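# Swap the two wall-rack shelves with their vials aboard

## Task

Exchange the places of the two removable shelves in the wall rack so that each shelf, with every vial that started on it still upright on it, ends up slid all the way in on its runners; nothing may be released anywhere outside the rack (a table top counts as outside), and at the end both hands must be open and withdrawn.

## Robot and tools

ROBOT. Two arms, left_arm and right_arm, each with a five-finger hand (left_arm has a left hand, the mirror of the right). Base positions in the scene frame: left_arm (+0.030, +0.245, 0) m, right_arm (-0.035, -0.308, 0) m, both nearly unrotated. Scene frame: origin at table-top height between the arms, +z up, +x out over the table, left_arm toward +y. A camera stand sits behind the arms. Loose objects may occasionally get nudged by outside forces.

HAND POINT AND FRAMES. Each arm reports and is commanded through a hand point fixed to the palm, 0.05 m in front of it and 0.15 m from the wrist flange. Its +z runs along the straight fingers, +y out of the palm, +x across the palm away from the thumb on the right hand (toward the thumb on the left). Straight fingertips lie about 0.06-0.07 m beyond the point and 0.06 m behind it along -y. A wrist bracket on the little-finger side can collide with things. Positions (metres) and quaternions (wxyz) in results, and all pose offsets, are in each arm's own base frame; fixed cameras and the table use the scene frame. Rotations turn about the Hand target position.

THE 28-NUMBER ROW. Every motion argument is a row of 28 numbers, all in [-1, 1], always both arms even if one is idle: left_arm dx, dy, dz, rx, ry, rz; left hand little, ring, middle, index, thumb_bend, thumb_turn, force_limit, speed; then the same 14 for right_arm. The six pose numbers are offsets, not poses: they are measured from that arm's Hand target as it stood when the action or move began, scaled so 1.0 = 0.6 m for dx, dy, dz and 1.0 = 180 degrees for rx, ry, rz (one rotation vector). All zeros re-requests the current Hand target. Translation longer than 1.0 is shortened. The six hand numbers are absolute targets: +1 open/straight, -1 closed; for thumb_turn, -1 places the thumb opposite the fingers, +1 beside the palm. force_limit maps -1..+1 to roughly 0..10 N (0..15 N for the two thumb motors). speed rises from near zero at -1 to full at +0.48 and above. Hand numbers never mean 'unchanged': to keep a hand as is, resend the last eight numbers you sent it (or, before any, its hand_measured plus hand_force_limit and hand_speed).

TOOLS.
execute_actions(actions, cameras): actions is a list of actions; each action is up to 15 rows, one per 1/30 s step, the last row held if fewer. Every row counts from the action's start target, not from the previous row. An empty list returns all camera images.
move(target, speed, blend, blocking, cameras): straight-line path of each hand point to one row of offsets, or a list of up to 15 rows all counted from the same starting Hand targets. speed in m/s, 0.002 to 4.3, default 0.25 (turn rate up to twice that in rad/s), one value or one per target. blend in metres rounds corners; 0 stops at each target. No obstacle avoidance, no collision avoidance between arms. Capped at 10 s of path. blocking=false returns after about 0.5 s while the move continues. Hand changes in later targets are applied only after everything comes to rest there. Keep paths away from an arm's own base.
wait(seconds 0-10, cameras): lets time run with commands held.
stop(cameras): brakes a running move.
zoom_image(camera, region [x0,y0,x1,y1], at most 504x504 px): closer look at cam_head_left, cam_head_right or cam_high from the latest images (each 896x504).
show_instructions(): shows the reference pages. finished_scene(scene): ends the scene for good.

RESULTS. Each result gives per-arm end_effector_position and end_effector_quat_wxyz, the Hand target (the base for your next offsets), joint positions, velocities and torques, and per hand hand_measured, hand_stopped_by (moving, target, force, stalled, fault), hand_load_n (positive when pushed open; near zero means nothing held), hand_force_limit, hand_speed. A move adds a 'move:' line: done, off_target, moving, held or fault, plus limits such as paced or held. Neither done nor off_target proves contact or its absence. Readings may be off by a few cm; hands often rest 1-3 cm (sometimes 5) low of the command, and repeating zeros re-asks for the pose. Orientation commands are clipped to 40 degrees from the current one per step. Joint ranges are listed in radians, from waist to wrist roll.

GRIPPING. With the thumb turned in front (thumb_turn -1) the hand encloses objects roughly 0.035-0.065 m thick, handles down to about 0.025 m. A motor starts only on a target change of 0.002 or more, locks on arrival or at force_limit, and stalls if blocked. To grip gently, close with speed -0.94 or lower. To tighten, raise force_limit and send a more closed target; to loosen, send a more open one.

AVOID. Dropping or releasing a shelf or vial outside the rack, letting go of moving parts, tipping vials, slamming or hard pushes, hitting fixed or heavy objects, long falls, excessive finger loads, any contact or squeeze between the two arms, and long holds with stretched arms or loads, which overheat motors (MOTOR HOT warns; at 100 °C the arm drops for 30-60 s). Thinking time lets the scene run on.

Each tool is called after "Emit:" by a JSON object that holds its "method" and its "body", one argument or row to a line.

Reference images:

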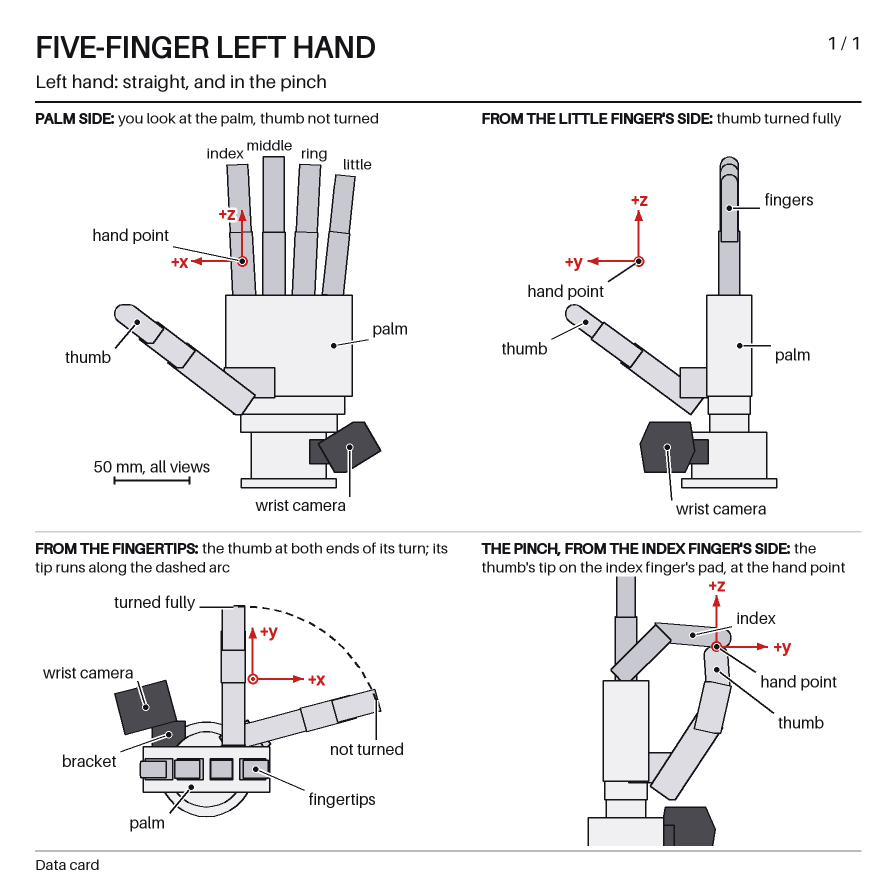

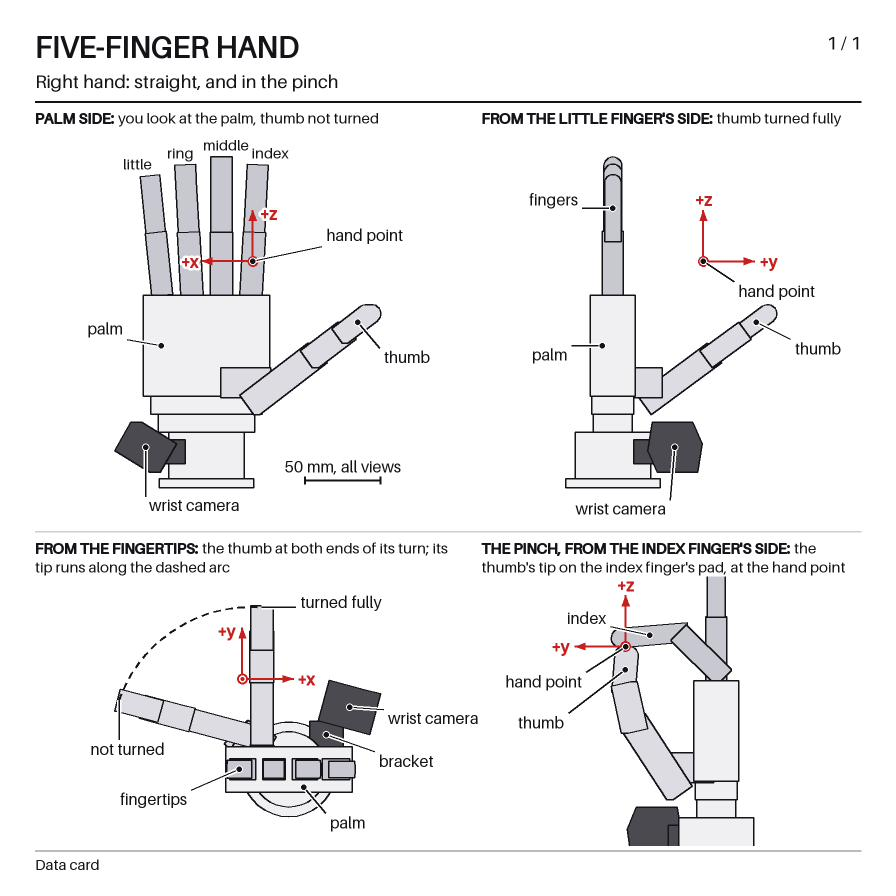

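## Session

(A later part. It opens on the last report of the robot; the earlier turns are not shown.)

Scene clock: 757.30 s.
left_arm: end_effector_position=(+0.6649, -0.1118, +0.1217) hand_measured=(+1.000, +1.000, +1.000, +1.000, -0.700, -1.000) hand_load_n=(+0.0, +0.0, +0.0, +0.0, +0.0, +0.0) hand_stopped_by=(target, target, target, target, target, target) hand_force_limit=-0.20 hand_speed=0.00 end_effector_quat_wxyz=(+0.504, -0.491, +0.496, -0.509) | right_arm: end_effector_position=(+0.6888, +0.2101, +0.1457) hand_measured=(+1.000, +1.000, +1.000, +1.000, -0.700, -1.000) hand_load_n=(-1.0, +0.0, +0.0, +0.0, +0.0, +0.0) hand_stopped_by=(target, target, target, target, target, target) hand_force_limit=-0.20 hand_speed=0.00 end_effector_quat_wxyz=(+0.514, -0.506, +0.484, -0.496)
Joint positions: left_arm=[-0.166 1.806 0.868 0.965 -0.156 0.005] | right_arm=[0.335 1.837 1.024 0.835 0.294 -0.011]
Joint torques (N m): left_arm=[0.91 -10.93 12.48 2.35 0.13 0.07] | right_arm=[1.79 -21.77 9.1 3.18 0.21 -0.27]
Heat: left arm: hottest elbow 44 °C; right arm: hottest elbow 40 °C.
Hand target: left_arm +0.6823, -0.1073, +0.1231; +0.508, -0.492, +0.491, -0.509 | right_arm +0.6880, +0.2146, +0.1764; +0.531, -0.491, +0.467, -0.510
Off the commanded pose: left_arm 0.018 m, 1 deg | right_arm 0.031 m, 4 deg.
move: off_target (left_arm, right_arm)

Emit:
{"method": "move", "body": {
  "target": [0,0,0.06,0,-0.006,0,1,1,1,1,-0.7,-1,-0.2,0, 0,0,0,0,0,0,1,1,1,1,-0.7,-1,-0.2,0],
  "speed": 0.04,
  "cameras": ["cam_head_left","cam_high"]
}}

Emit:
{"method": "zoom_image", "body": {
  "camera": "cam_head_left",
  "region": [360, 60, 450, 150]
}}

Emit:
{"method": "zoom_image", "body": {
  "camera": "cam_high",
  "region": [350, 280, 450, 400]
}}

Scene clock: 765.30 s.
left_arm: end_effector_position=(+0.6656, -0.1120, +0.1325) hand_measured=(+1.000, +1.000, +1.000, +1.000, -0.700, -1.000) hand_load_n=(+0.0, +0.0, +0.0, +0.0, +0.0, +0.0) hand_stopped_by=(target, target, target, target, target, target) hand_force_limit=-0.20 hand_speed=0.00 end_effector_quat_wxyz=(+0.501, -0.494, +0.501, -0.504) | right_arm: end_effector_position=(+0.6888, +0.2101, +0.1457) hand_measured=(+1.000, +1.000, +1.000, +1.000, -0.700, -1.000) hand_load_n=(-1.5, -0.5, +0.0, -0.5, +0.0, +0.0) hand_stopped_by=(target, target, target, target, target, target) hand_force_limit=-0.20 hand_speed=0.00 end_effector_quat_wxyz=(+0.514, -0.506, +0.484, -0.496)
Joint positions: left_arm=[-0.166 1.772 0.879 0.902 -0.156 0.005] | right_arm=[0.335 1.837 1.024 0.835 0.294 -0.011]
Joint torques (N m): left_arm=[0.91 -13.74 12.68 2.26 0.11 0.11] | right_arm=[2.02 -22.01 9.13 3.26 0.18 -0.26]
Heat: left arm: hottest elbow 45 °C; right arm: hottest elbow 40 °C.
Hand target: left_arm +0.6822, -0.1074, +0.1593; +0.513, -0.487, +0.486, -0.514 | right_arm +0.6880, +0.2146, +0.1764; +0.531, -0.491, +0.467, -0.510
Off the commanded pose: left_arm 0.032 m, 3 deg | right_arm 0.031 m, 4 deg.
move: off_target (left_arm, right_arm)
Images, in order (width x height): cam_head_left 896x504, cam_high 896x504.

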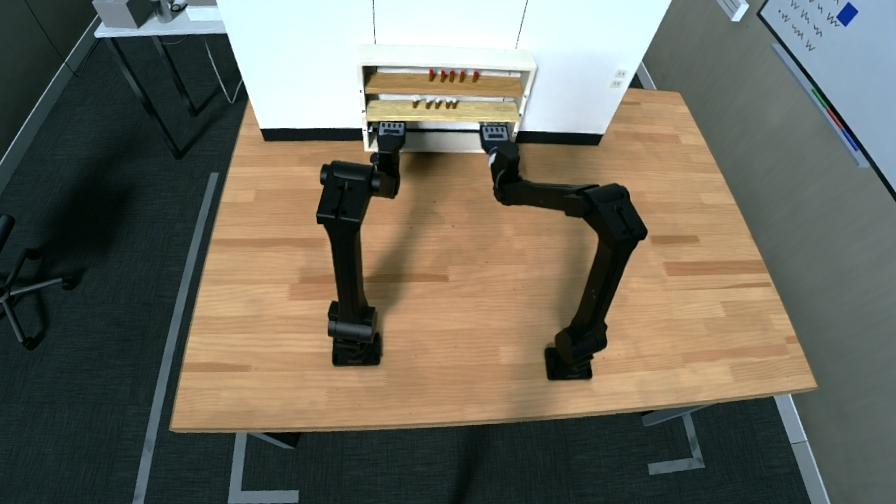

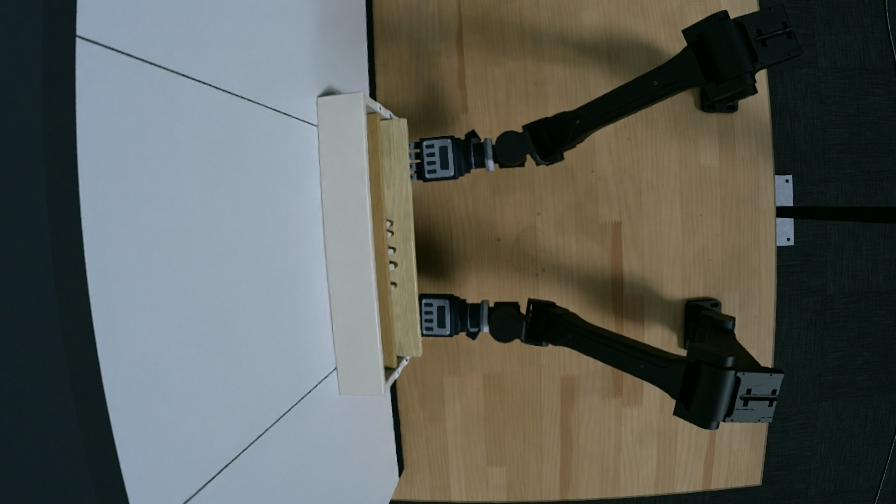

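Scaled by 5.600 from the camera's 896x504 image, which has a finer 1280x720 frame.

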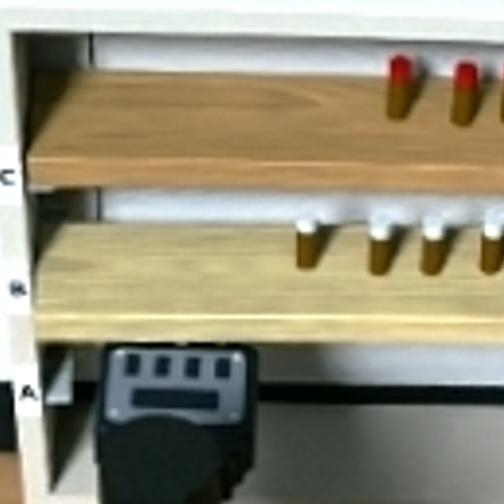

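Scaled by 4.200 from the camera's 896x504 image, which has a finer 1280x720 frame.

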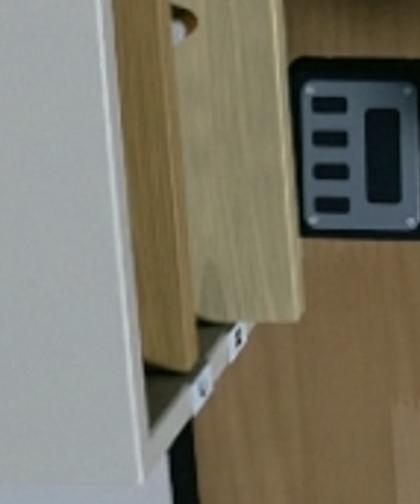

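Emit:
{"method": "move", "body": {
  "target": [-0.025,0,0.02,0,-0.004,0,1,1,1,1,-0.7,-1,-0.2,0, 0,0,0,0,0,0,1,1,1,1,-0.7,-1,-0.2,0],
  "speed": 0.04
}}

Scene clock: 776.43 s.
left_arm: end_effector_position=(+0.6650, -0.1118, +0.1471) hand_measured=(+1.000, +1.000, +1.000, +1.000, -0.700, -1.000) hand_load_n=(+0.0, +0.0, +0.0, -0.5, +0.0, +0.0) hand_stopped_by=(target, target, target, target, target, target) hand_force_limit=-0.20 hand_speed=0.00 end_effector_quat_wxyz=(+0.504, -0.491, +0.496, -0.509) | right_arm: end_effector_position=(+0.6888, +0.2100, +0.1457) hand_measured=(+1.000, +1.000, +1.000, +1.000, -0.700, -1.000) hand_load_n=(+0.0, -1.0, -2.5, +0.0, +0.5, +0.0) hand_stopped_by=(target, target, target, target, target, target) hand_force_limit=-0.20 hand_speed=0.00 end_effector_quat_wxyz=(+0.514, -0.506, +0.483, -0.496)
Joint positions: left_arm=[-0.166 1.746 0.879 0.894 -0.156 0.005] | right_arm=[0.335 1.837 1.024 0.835 0.294 -0.012]
Joint torques (N m): left_arm=[0.5 -15.03 9.4 2.88 -0.11 0.12] | right_arm=[1.49 -21.48 9.11 3.23 0.22 -0.25]
Heat: left arm: hottest elbow 46 °C; right arm: hottest elbow 40 °C.
Hand target: left_arm +0.6672, -0.1074, +0.1711; +0.516, -0.483, +0.483, -0.517 | right_arm +0.6880, +0.2146, +0.1764; +0.531, -0.491, +0.467, -0.510
Off the commanded pose: left_arm 0.025 m, 2 deg | right_arm 0.031 m, 4 deg.
move: off_target (left_arm, right_arm)

Emit:
{"method": "wait", "body": {
  "seconds": 0.1,
  "cameras": ["cam_head_left","cam_high"]
}}

Emit:
{"method": "zoom_image", "body": {
  "camera": "cam_head_left",
  "region": [360, 60, 450, 150]
}}

Emit:
{"method": "zoom_image", "body": {
  "camera": "cam_head_left",
  "region": [440, 60, 530, 150]
}}

Emit:
{"method": "zoom_image", "body": {
  "camera": "cam_high",
  "region": [350, 280, 450, 400]
}}

Scene clock: 782.10 s.
left_arm: end_effector_position=(+0.6650, -0.1118, +0.1471) hand_measured=(+1.000, +1.000, +1.000, +1.000, -0.700, -1.000) hand_load_n=(+0.0, +0.0, +0.0, -0.5, +0.0, +0.0) hand_stopped_by=(target, target, target, target, target, target) hand_force_limit=-0.20 hand_speed=0.00 end_effector_quat_wxyz=(+0.504, -0.491, +0.496, -0.509) | right_arm: end_effector_position=(+0.6888, +0.2100, +0.1457) hand_measured=(+1.000, +1.000, +1.000, +1.000, -0.700, -1.000) hand_load_n=(+0.0, -1.0, -2.5, +0.0, +0.0, +0.0) hand_stopped_by=(target, target, target, target, target, target) hand_force_limit=-0.20 hand_speed=0.00 end_effector_quat_wxyz=(+0.514, -0.506, +0.483, -0.496)
Joint positions: left_arm=[-0.166 1.746 0.879 0.894 -0.156 0.005] | right_arm=[0.335 1.837 1.024 0.835 0.294 -0.012]
Joint torques (N m): left_arm=[0.5 -15.09 9.48 2.88 -0.11 0.12] | right_arm=[1.61 -21.66 9.1 3.28 0.2 -0.24]
Heat: left arm: hottest elbow 46 °C; right arm: hottest elbow 39 °C.
Hand target: left_arm +0.6672, -0.1074, +0.1711; +0.516, -0.483, +0.483, -0.517 | right_arm +0.6880, +0.2146, +0.1764; +0.531, -0.490, +0.467, -0.510
Off the commanded pose: left_arm 0.025 m, 2 deg | right_arm 0.031 m, 4 deg.
wait: 0.10 s; at rest from the start
Images, in order (width x height): cam_head_left 896x504, cam_high 896x504.

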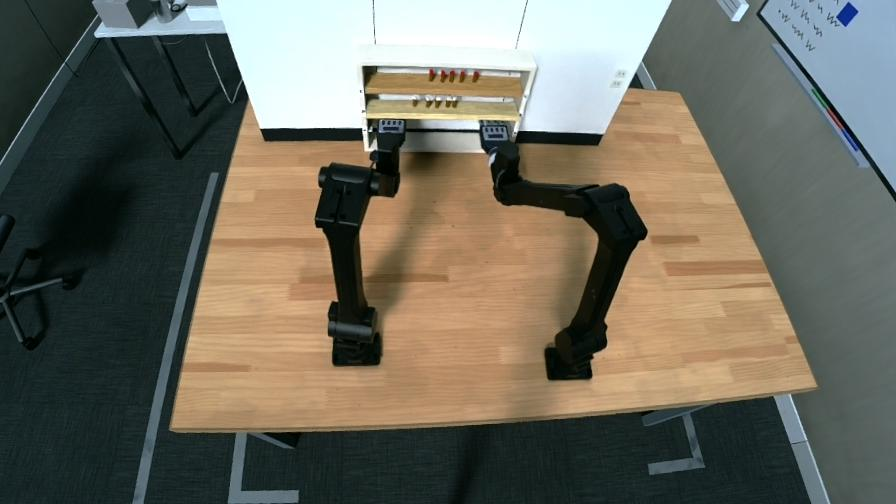

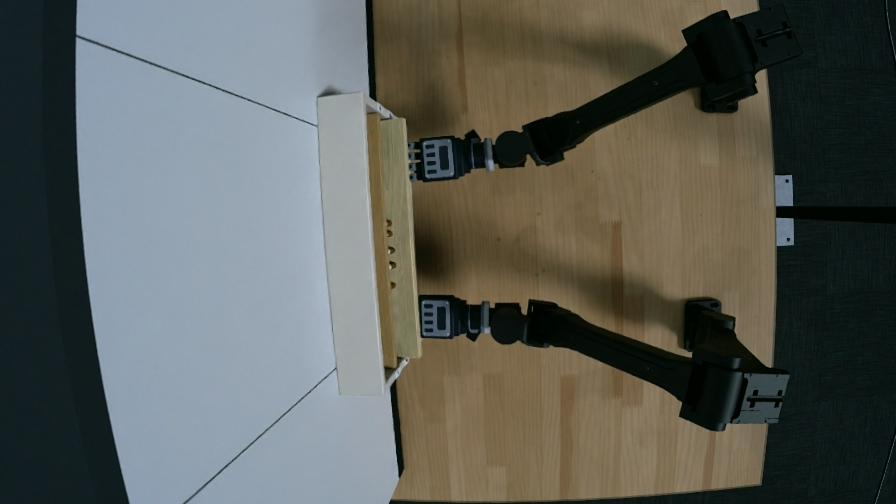

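Scaled by 5.600 from the camera's 896x504 image, which has a finer 1280x720 frame.

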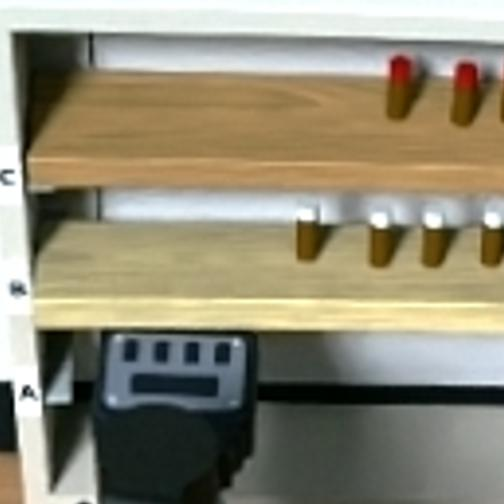

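Scaled by 5.600 from the camera's 896x504 image, which has a finer 1280x720 frame.

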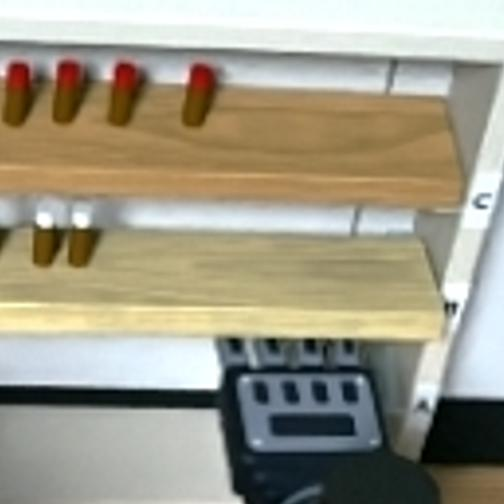

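Scaled by 4.200 from the camera's 896x504 image, which has a finer 1280x720 frame.

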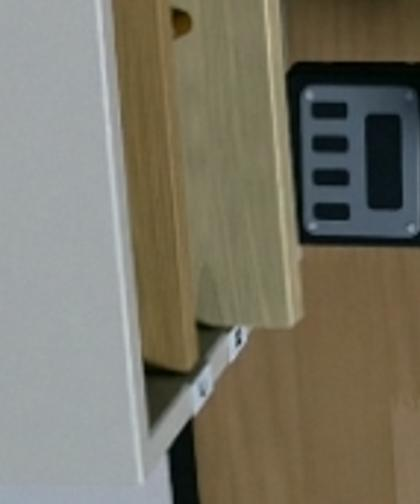

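Emit:
{"method": "move", "body": {
  "target": [-0.08,0,0,0,0,0,1,1,1,1,-0.7,-1,-0.2,0, -0.08,-0.0036,0,0,0,0,1,1,1,1,-0.7,-1,-0.2,0],
  "speed": 0.04,
  "cameras": ["cam_head_left","cam_high"]
}}

Emit:
{"method": "zoom_image", "body": {
  "camera": "cam_head_left",
  "region": [360, 60, 450, 150]
}}

Emit:
{"method": "zoom_image", "body": {
  "camera": "cam_head_left",
  "region": [440, 60, 530, 150]
}}

Emit:
{"method": "zoom_image", "body": {
  "camera": "cam_high",
  "region": [350, 80, 450, 400]
}}

Scene clock: 808.43 s.
left_arm: end_effector_position=(+0.6197, -0.1036, +0.1446) hand_measured=(+1.000, +1.000, +1.000, +1.000, -0.700, -1.000) hand_load_n=(-1.0, +0.0, +0.0, +0.0, +0.0, +0.0) hand_stopped_by=(target, target, target, target, target, target) hand_force_limit=-0.20 hand_speed=0.00 end_effector_quat_wxyz=(+0.503, -0.498, +0.499, -0.500) | right_arm: end_effector_position=(+0.6402, +0.2093, +0.1447) hand_measured=(+1.000, +1.000, +1.000, +1.000, -0.700, -1.000) hand_load_n=(-1.0, -1.5, -0.5, +0.0, +0.0, +0.0) hand_stopped_by=(target, target, target, target, target, target) hand_force_limit=-0.20 hand_speed=0.00 end_effector_quat_wxyz=(+0.513, -0.508, +0.483, -0.494)
Joint positions: left_arm=[-0.17 1.651 0.75 0.908 -0.172 0.006] | right_arm=[0.365 1.748 0.885 0.88 0.322 -0.012]
Joint torques (N m): left_arm=[-0.56 -13.57 8.53 4.07 -0.22 0.12] | right_arm=[1.85 -19.96 8.62 3.43 0.29 -0.29]
Heat: left arm: hottest elbow 45 °C; right arm: hottest elbow 39 °C.
Hand target: left_arm +0.6193, -0.1073, +0.1712; +0.516, -0.483, +0.483, -0.517 | right_arm +0.6400, +0.2125, +0.1764; +0.531, -0.491, +0.467, -0.509
Off the commanded pose: left_arm 0.027 m, 3 deg | right_arm 0.032 m, 4 deg.
move: off_target (left_arm, right_arm)
Images, in order (width x height): cam_head_left 896x504, cam_high 896x504.

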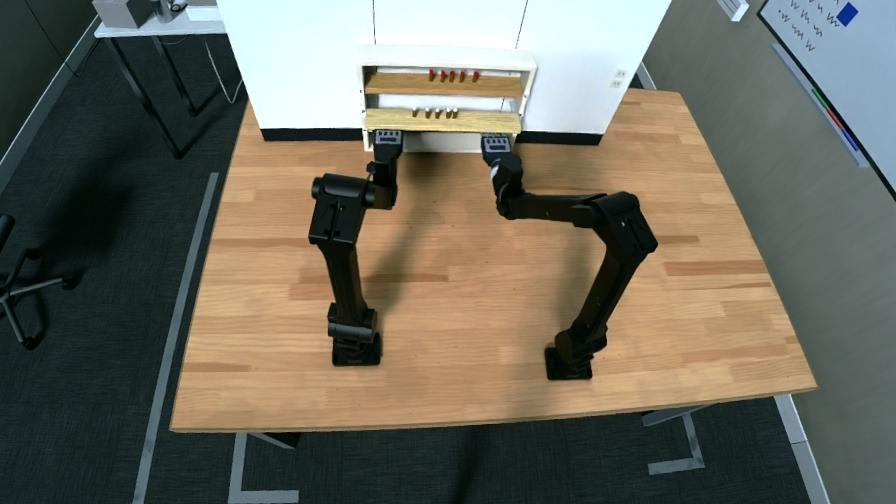

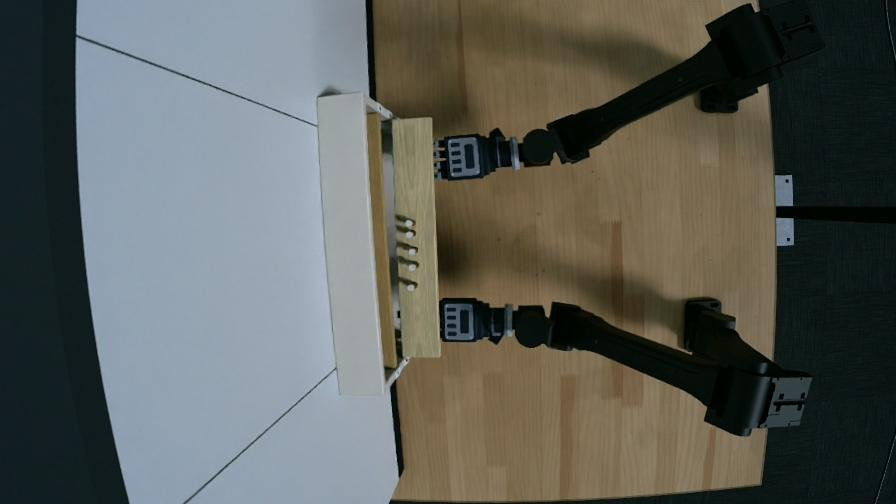

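Scaled by 5.600 from the camera's 896x504 image, which has a finer 1280x720 frame.

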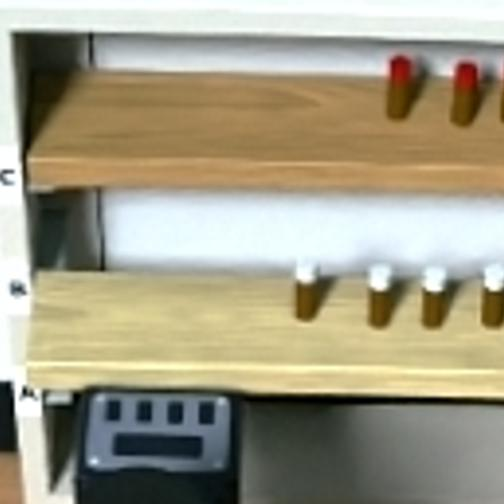

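Scaled by 5.600 from the camera's 896x504 image, which has a finer 1280x720 frame.

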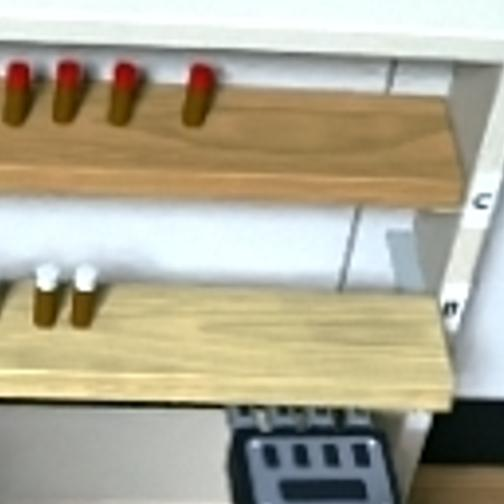

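Scaled by 1.575 from the camera's 896x504 image, which has a finer 1280x720 frame.

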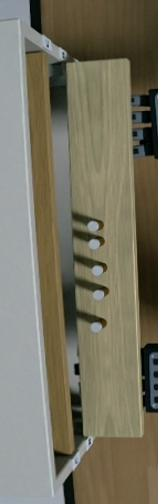

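Emit:
{"method": "move", "body": {
  "target": [-0.07,0,0,0,0,0,1,1,1,1,-0.7,-1,-0.2,0, -0.07,-0.0032,0,0,0,0,1,1,1,1,-0.7,-1,-0.2,0],
  "speed": 0.04,
  "cameras": ["cam_head_left","cam_high"]
}}

Emit:
{"method": "zoom_image", "body": {
  "camera": "cam_high",
  "region": [350, 80, 470, 400]
}}

Scene clock: 817.73 s.
left_arm: end_effector_position=(+0.5779, -0.1045, +0.1474) hand_measured=(+1.000, +1.000, +1.000, +1.000, -0.700, -1.000) hand_load_n=(-1.0, +0.0, +0.0, +0.0, +0.0, +0.0) hand_stopped_by=(target, target, target, target, target, target) hand_force_limit=-0.20 hand_speed=0.00 end_effector_quat_wxyz=(+0.504, -0.497, +0.498, -0.501) | right_arm: end_effector_position=(+0.5982, +0.2081, +0.1474) hand_measured=(+1.000, +1.000, +1.000, +1.000, -0.700, -1.000) hand_load_n=(-0.5, -1.0, -1.0, +0.0, +0.0, +0.0) hand_stopped_by=(target, target, target, target, target, target) hand_force_limit=-0.20 hand_speed=0.00 end_effector_quat_wxyz=(+0.514, -0.508, +0.483, -0.495)
Joint positions: left_arm=[-0.19 1.56 0.636 0.934 -0.19 0.006] | right_arm=[0.397 1.666 0.77 0.915 0.352 -0.012]
Joint torques (N m): left_arm=[-0.44 -11.87 8.32 4.05 -0.24 0.14] | right_arm=[1.44 -18.32 8.28 3.41 0.31 -0.3]
Heat: left arm: hottest elbow 44 °C; right arm: hottest elbow 39 °C.
Hand target: left_arm +0.5773, -0.1074, +0.1713; +0.516, -0.483, +0.483, -0.517 | right_arm +0.5980, +0.2105, +0.1765; +0.531, -0.491, +0.467, -0.510
Off the commanded pose: left_arm 0.024 m, 3 deg | right_arm 0.029 m, 4 deg.
move: off_target (left_arm, right_arm)
Images, in order (width x height): cam_head_left 896x504, cam_high 896x504.

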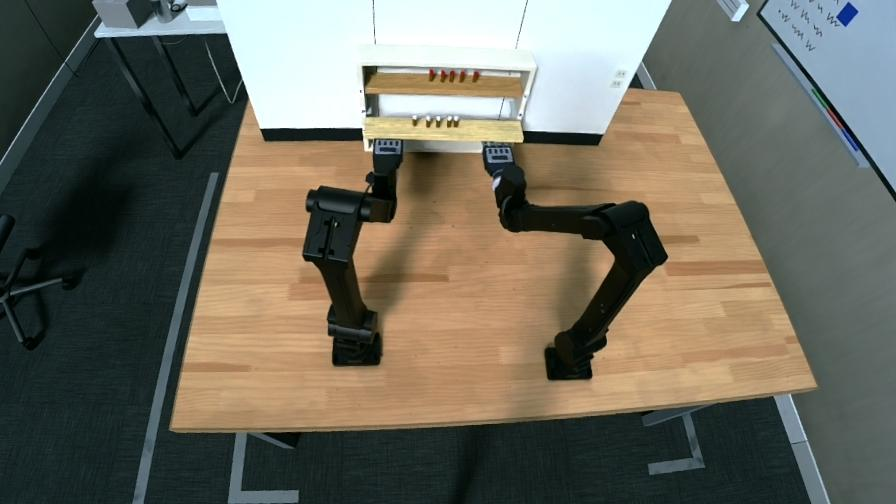

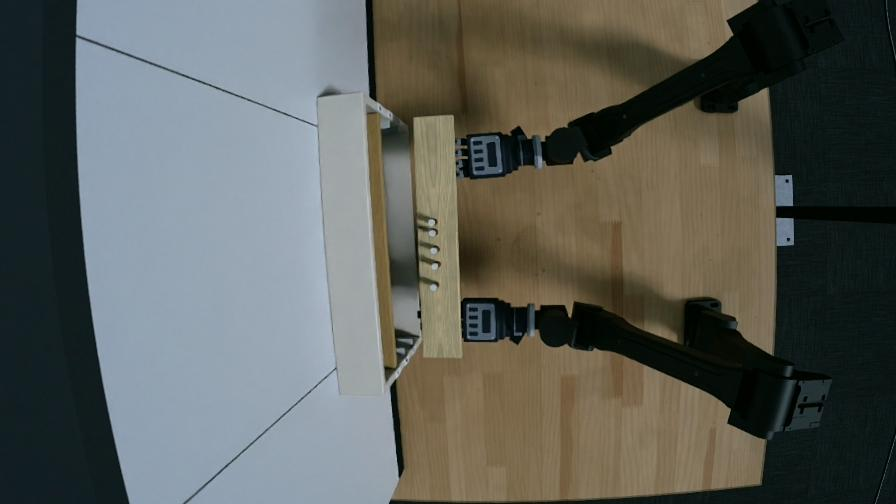

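Scaled by 1.575 from the camera's 896x504 image, which has a finer 1280x720 frame.

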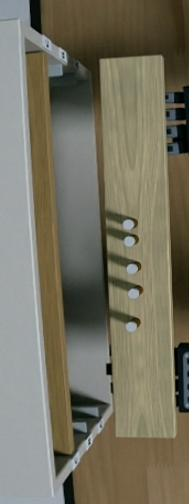

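Emit:
{"method": "move", "body": {
  "target": [0,0,-0.08,0,0.012,0,1,1,1,1,1,1,-0.2,0, 0,0,-0.08,0,0.012,0,1,1,1,1,1,1,-0.2,0],
  "speed": 0.04,
  "cameras": ["cam_head_left","cam_high"]
}}

Emit:
{"method": "zoom_image", "body": {
  "camera": "cam_head_left",
  "region": [350, 60, 550, 170]
}}

Emit:
{"method": "zoom_image", "body": {
  "camera": "cam_high",
  "region": [350, 80, 470, 400]
}}

Scene clock: 832.97 s.
left_arm: end_effector_position=(+0.5764, -0.1039, +0.1211) hand_measured=(+1.000, +1.000, +1.000, +1.000, +1.000, +1.000) hand_load_n=(-1.5, +0.0, +0.0, +0.0, +0.0, +0.0) hand_stopped_by=(target, target, target, target, target, target) hand_force_limit=-0.20 hand_speed=0.00 end_effector_quat_wxyz=(+0.504, -0.497, +0.498, -0.501) | right_arm: end_effector_position=(+0.5964, +0.2071, +0.1214) hand_measured=(+1.000, +1.000, +1.000, +1.000, +1.000, +1.000) hand_load_n=(-1.0, -1.5, -0.5, +0.0, +0.0, +0.0) hand_stopped_by=(target, target, target, target, target, target) hand_force_limit=-0.20 hand_speed=0.00 end_effector_quat_wxyz=(+0.513, -0.509, +0.484, -0.494)
Joint positions: left_arm=[-0.19 1.635 0.617 1.026 -0.192 0.006] | right_arm=[0.397 1.727 0.753 0.989 0.353 -0.012]
Joint torques (N m): left_arm=[-0.5 -9.17 7.57 4.08 -0.14 0.05] | right_arm=[1.44 -15.09 8.02 3.28 0.23 -0.11]
Heat: left arm: hottest elbow 43 °C; right arm: hottest elbow 39 °C.
Hand target: left_arm +0.5773, -0.1073, +0.1232; +0.506, -0.493, +0.493, -0.507 | right_arm +0.5980, +0.2104, +0.1284; +0.522, -0.500, +0.477, -0.500
Off the commanded pose: left_arm 0.004 m, 1 deg | right_arm 0.008 m, 2 deg.
move: done
Images, in order (width x height): cam_head_left 896x504, cam_high 896x504.

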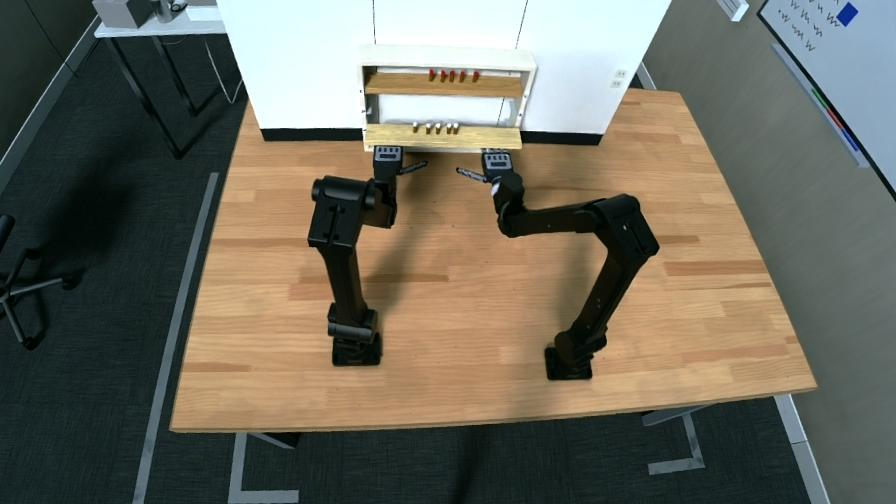

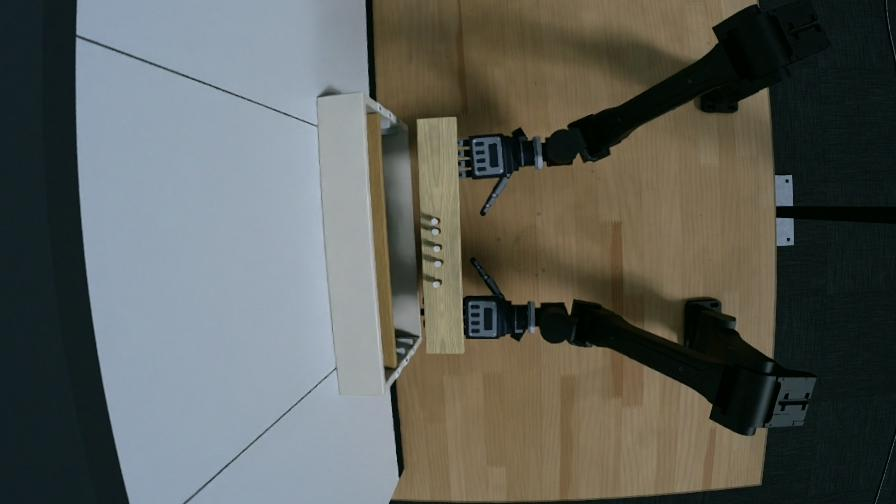

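Scaled by 2.520 from the camera's 896x504 image, which has a finer 1280x720 frame.

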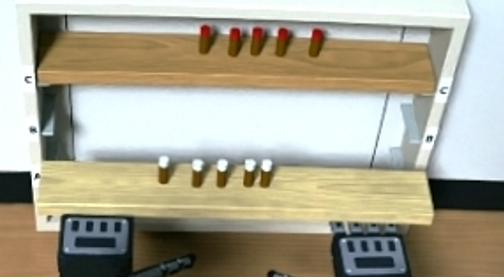

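Scaled by 1.575 from the camera's 896x504 image, which has a finer 1280x720 frame.

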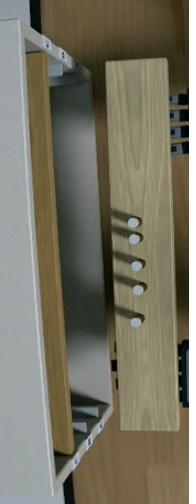

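Emit:
{"method": "move", "body": {
  "target": [0,0,-0.043,0,0,0,1,1,1,1,1,1,-0.2,0, 0,0,-0.043,0,0,0,1,1,1,1,1,1,-0.2,0],
  "speed": 0.04,
  "cameras": ["cam_head_left","cam_head_right","cam_high"]
}}

Emit:
{"method": "zoom_image", "body": {
  "camera": "cam_head_left",
  "region": [350, 60, 550, 170]
}}

Emit:
{"method": "zoom_image", "body": {
  "camera": "cam_head_right",
  "region": [350, 60, 550, 170]
}}

Emit:
{"method": "zoom_image", "body": {
  "camera": "cam_high",
  "region": [350, 80, 470, 400]
}}

Scene clock: 857.97 s.
left_arm: end_effector_position=(+0.5769, -0.1038, +0.0956) hand_measured=(+1.000, +1.000, +1.000, +1.000, +1.000, +1.000) hand_load_n=(-1.5, +0.0, +0.0, +0.0, +0.0, +0.0) hand_stopped_by=(target, target, target, target, target, target) hand_force_limit=-0.20 hand_speed=0.00 end_effector_quat_wxyz=(+0.504, -0.497, +0.498, -0.501) | right_arm: end_effector_position=(+0.5969, +0.2071, +0.0962) hand_measured=(+1.000, +1.000, +1.000, +1.000, +1.000, +1.000) hand_load_n=(-0.5, -1.5, -0.5, +0.0, +0.0, -0.5) hand_stopped_by=(target, target, target, target, target, target) hand_force_limit=-0.20 hand_speed=0.00 end_effector_quat_wxyz=(+0.513, -0.508, +0.484, -0.495)
Joint positions: left_arm=[-0.19 1.717 0.61 1.118 -0.193 0.006] | right_arm=[0.397 1.798 0.746 1.067 0.354 -0.012]
Joint torques (N m): left_arm=[-0.5 -9.58 6.72 4.23 -0.11 0.05] | right_arm=[1.61 -15.44 7.28 3.36 0.19 -0.12]
Heat: left arm: hottest elbow 42 °C; right arm: hottest elbow 39 °C.
Hand target: left_arm +0.5774, -0.1073, +0.0975; +0.507, -0.493, +0.493, -0.508 | right_arm +0.5981, +0.2104, +0.1028; +0.522, -0.500, +0.477, -0.500
Off the commanded pose: left_arm 0.004 m, 1 deg | right_arm 0.007 m, 2 deg.
move: done

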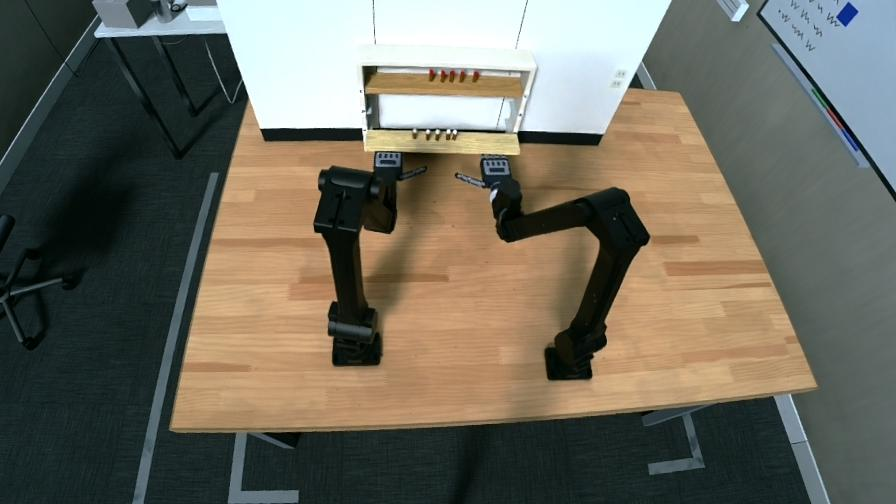

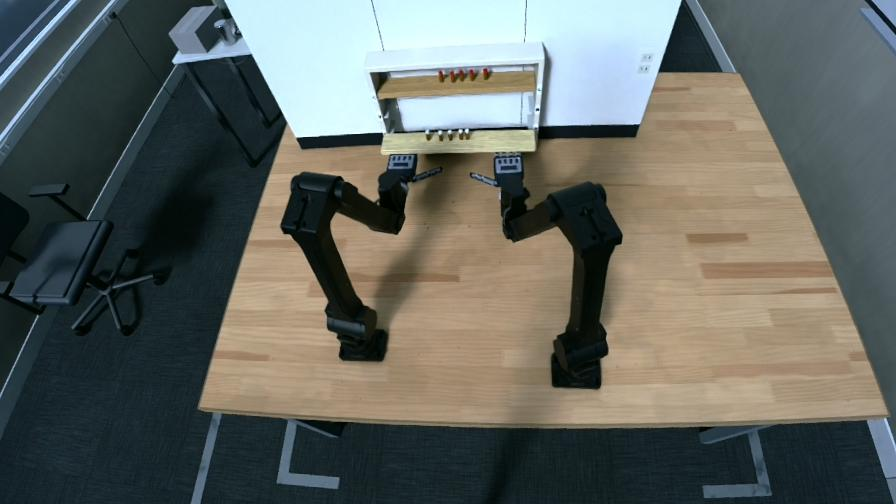

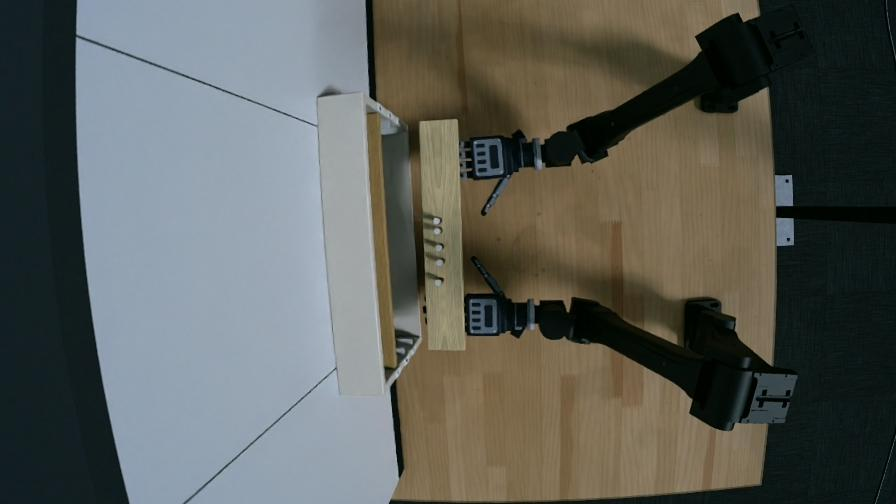

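Scaled by 2.520 from the camera's 896x504 image, which has a finer 1280x720 frame.

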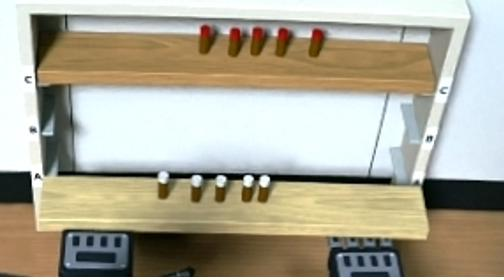

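Scaled by 2.520 from the camera's 896x504 image, which has a finer 1280x720 frame.

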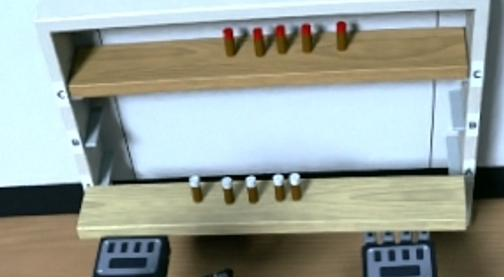

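Scaled by 1.575 from the camera's 896x504 image, which has a finer 1280x720 frame.

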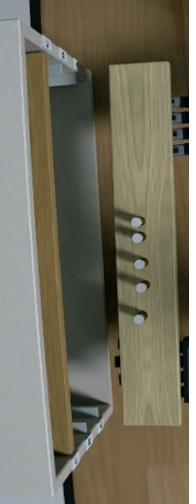

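Emit:
{"method": "move", "body": {
  "target": [-0.018,0,0,0,0,0,1,1,1,1,1,1,-0.2,0, 0,0,0,0,0,0,1,1,1,1,1,1,-0.2,0],
  "speed": 0.03,
  "cameras": ["cam_head_left","cam_high"]
}}

Emit:
{"method": "zoom_image", "body": {
  "camera": "cam_head_left",
  "region": [350, 60, 550, 170]
}}

Emit:
{"method": "zoom_image", "body": {
  "camera": "cam_high",
  "region": [390, 100, 490, 240]
}}

Emit:
{"method": "zoom_image", "body": {
  "camera": "cam_high",
  "region": [390, 240, 490, 380]
}}

Scene clock: 902.57 s.
left_arm: end_effector_position=(+0.5670, -0.1033, +0.0883) hand_measured=(+1.000, +1.000, +1.000, +1.000, +1.000, +1.000) hand_load_n=(-0.5, +0.0, +0.0, +0.0, +0.0, -0.5) hand_stopped_by=(target, target, target, target, target, target) hand_force_limit=-0.20 hand_speed=0.00 end_effector_quat_wxyz=(+0.502, -0.499, +0.501, -0.498) | right_arm: end_effector_position=(+0.5968, +0.2071, +0.0953) hand_measured=(+1.000, +1.000, +1.000, +1.000, +1.000, +1.000) hand_load_n=(-0.5, -0.5, -2.0, -1.0, +0.0, +0.0) hand_stopped_by=(target, target, target, target, target, target) hand_force_limit=-0.20 hand_speed=0.00 end_effector_quat_wxyz=(+0.512, -0.509, +0.484, -0.494)
Joint positions: left_arm=[-0.193 1.717 0.583 1.134 -0.196 0.006] | right_arm=[0.397 1.799 0.746 1.068 0.354 -0.012]
Joint torques (N m): left_arm=[-0.67 -10.64 6.2 3.86 -0.2 0.05] | right_arm=[1.55 -16.09 7.25 3.33 0.22 -0.13]
Heat: left arm: hottest elbow 40 °C; right arm: hottest elbow 37 °C.
Hand target: left_arm +0.5665, -0.1074, +0.0974; +0.506, -0.493, +0.493, -0.508 | right_arm +0.5981, +0.2104, +0.1027; +0.522, -0.500, +0.477, -0.500
Off the commanded pose: left_arm 0.010 m, 2 deg | right_arm 0.008 m, 2 deg.
move: done
Images, in order (width x height): cam_head_left 896x504, cam_high 896x504.

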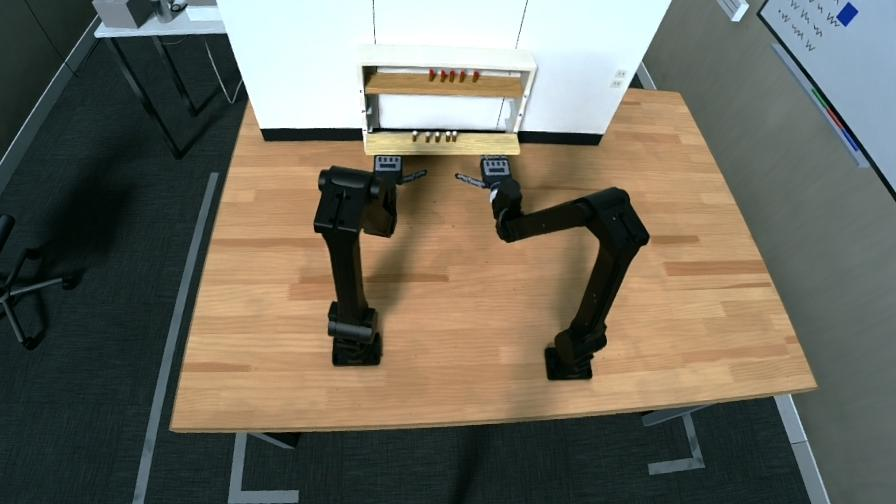

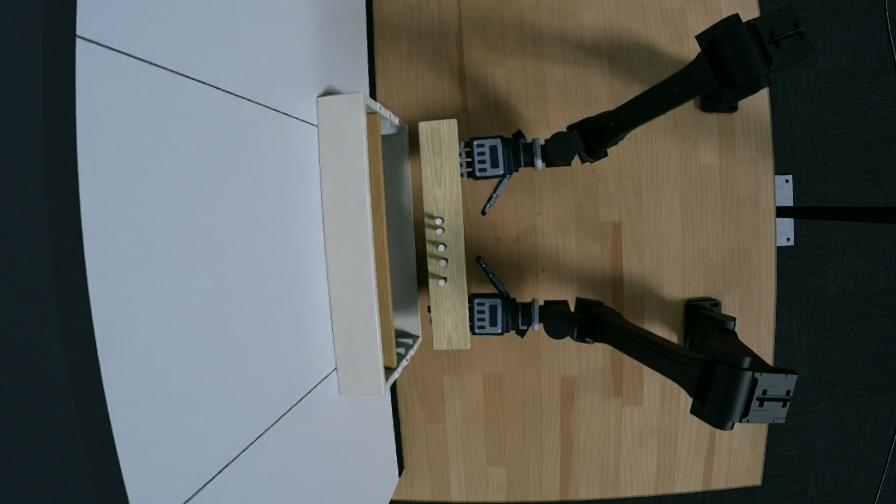

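Scaled by 2.520 from the camera's 896x504 image, which has a finer 1280x720 frame.

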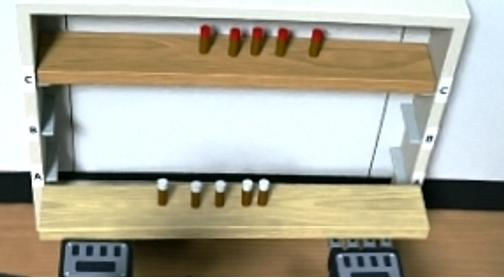

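Scaled by 3.600 from the camera's 896x504 image, which has a finer 1280x720 frame.

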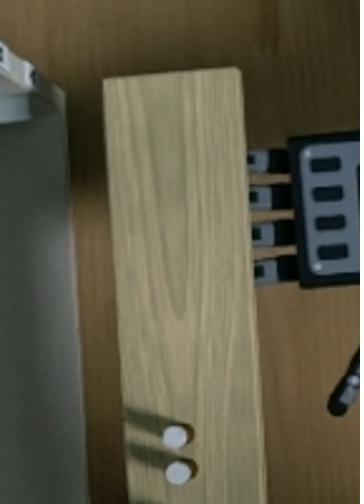

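Scaled by 3.600 from the camera's 896x504 image, which has a finer 1280x720 frame.

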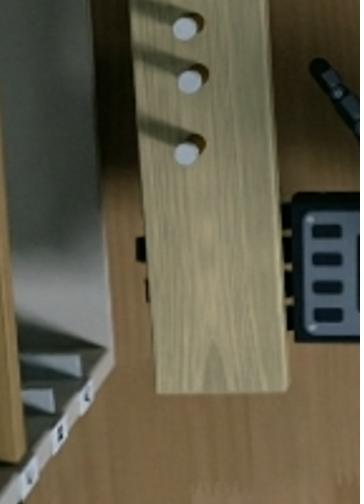

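Emit:
{"method": "move", "body": {
  "target": [0.06,0,0.008,0,0,0,1,1,1,1,1,1,-0.2,0, 0.06,0.0028,0.0,0,0,0,1,1,1,1,1,1,-0.2,0],
  "speed": 0.03
}}

Scene clock: 939.97 s.
left_arm: end_effector_position=(+0.5798, -0.1069, +0.0847) hand_measured=(+1.000, +1.000, +1.000, +1.000, +1.000, +1.000) hand_load_n=(-0.5, -0.5, -0.5, +0.0, +0.0, -0.5) hand_stopped_by=(target, target, target, target, target, target) hand_force_limit=-0.20 hand_speed=0.00 end_effector_quat_wxyz=(+0.497, -0.501, +0.507, -0.495) | right_arm: end_effector_position=(+0.6107, +0.2076, +0.0817) hand_measured=(+1.000, +1.000, +1.000, +1.000, +1.000, +1.000) hand_load_n=(-1.0, -1.5, +0.0, +0.0, +0.0, +0.0) hand_stopped_by=(target, target, target, target, target, target) hand_force_limit=-0.20 hand_speed=0.00 end_effector_quat_wxyz=(+0.507, -0.516, +0.486, -0.491)
Joint positions: left_arm=[-0.192 1.738 0.623 1.098 -0.188 0.006] | right_arm=[0.384 1.845 0.786 1.054 0.337 -0.012]
Joint torques (N m): left_arm=[0.67 -10.11 11.55 2.85 0.23 0.05] | right_arm=[0.5 -15.68 11.96 2.06 -0.16 -0.12]
Heat: left arm: hottest elbow 40 °C; right arm: hottest elbow 37 °C.
Hand target: left_arm +0.6025, -0.1075, +0.1023; +0.506, -0.493, +0.493, -0.508 | right_arm +0.6341, +0.2122, +0.1027; +0.522, -0.500, +0.477, -0.500
Off the commanded pose: left_arm 0.029 m, 3 deg | right_arm 0.032 m, 3 deg.
move: off_target (left_arm, right_arm)


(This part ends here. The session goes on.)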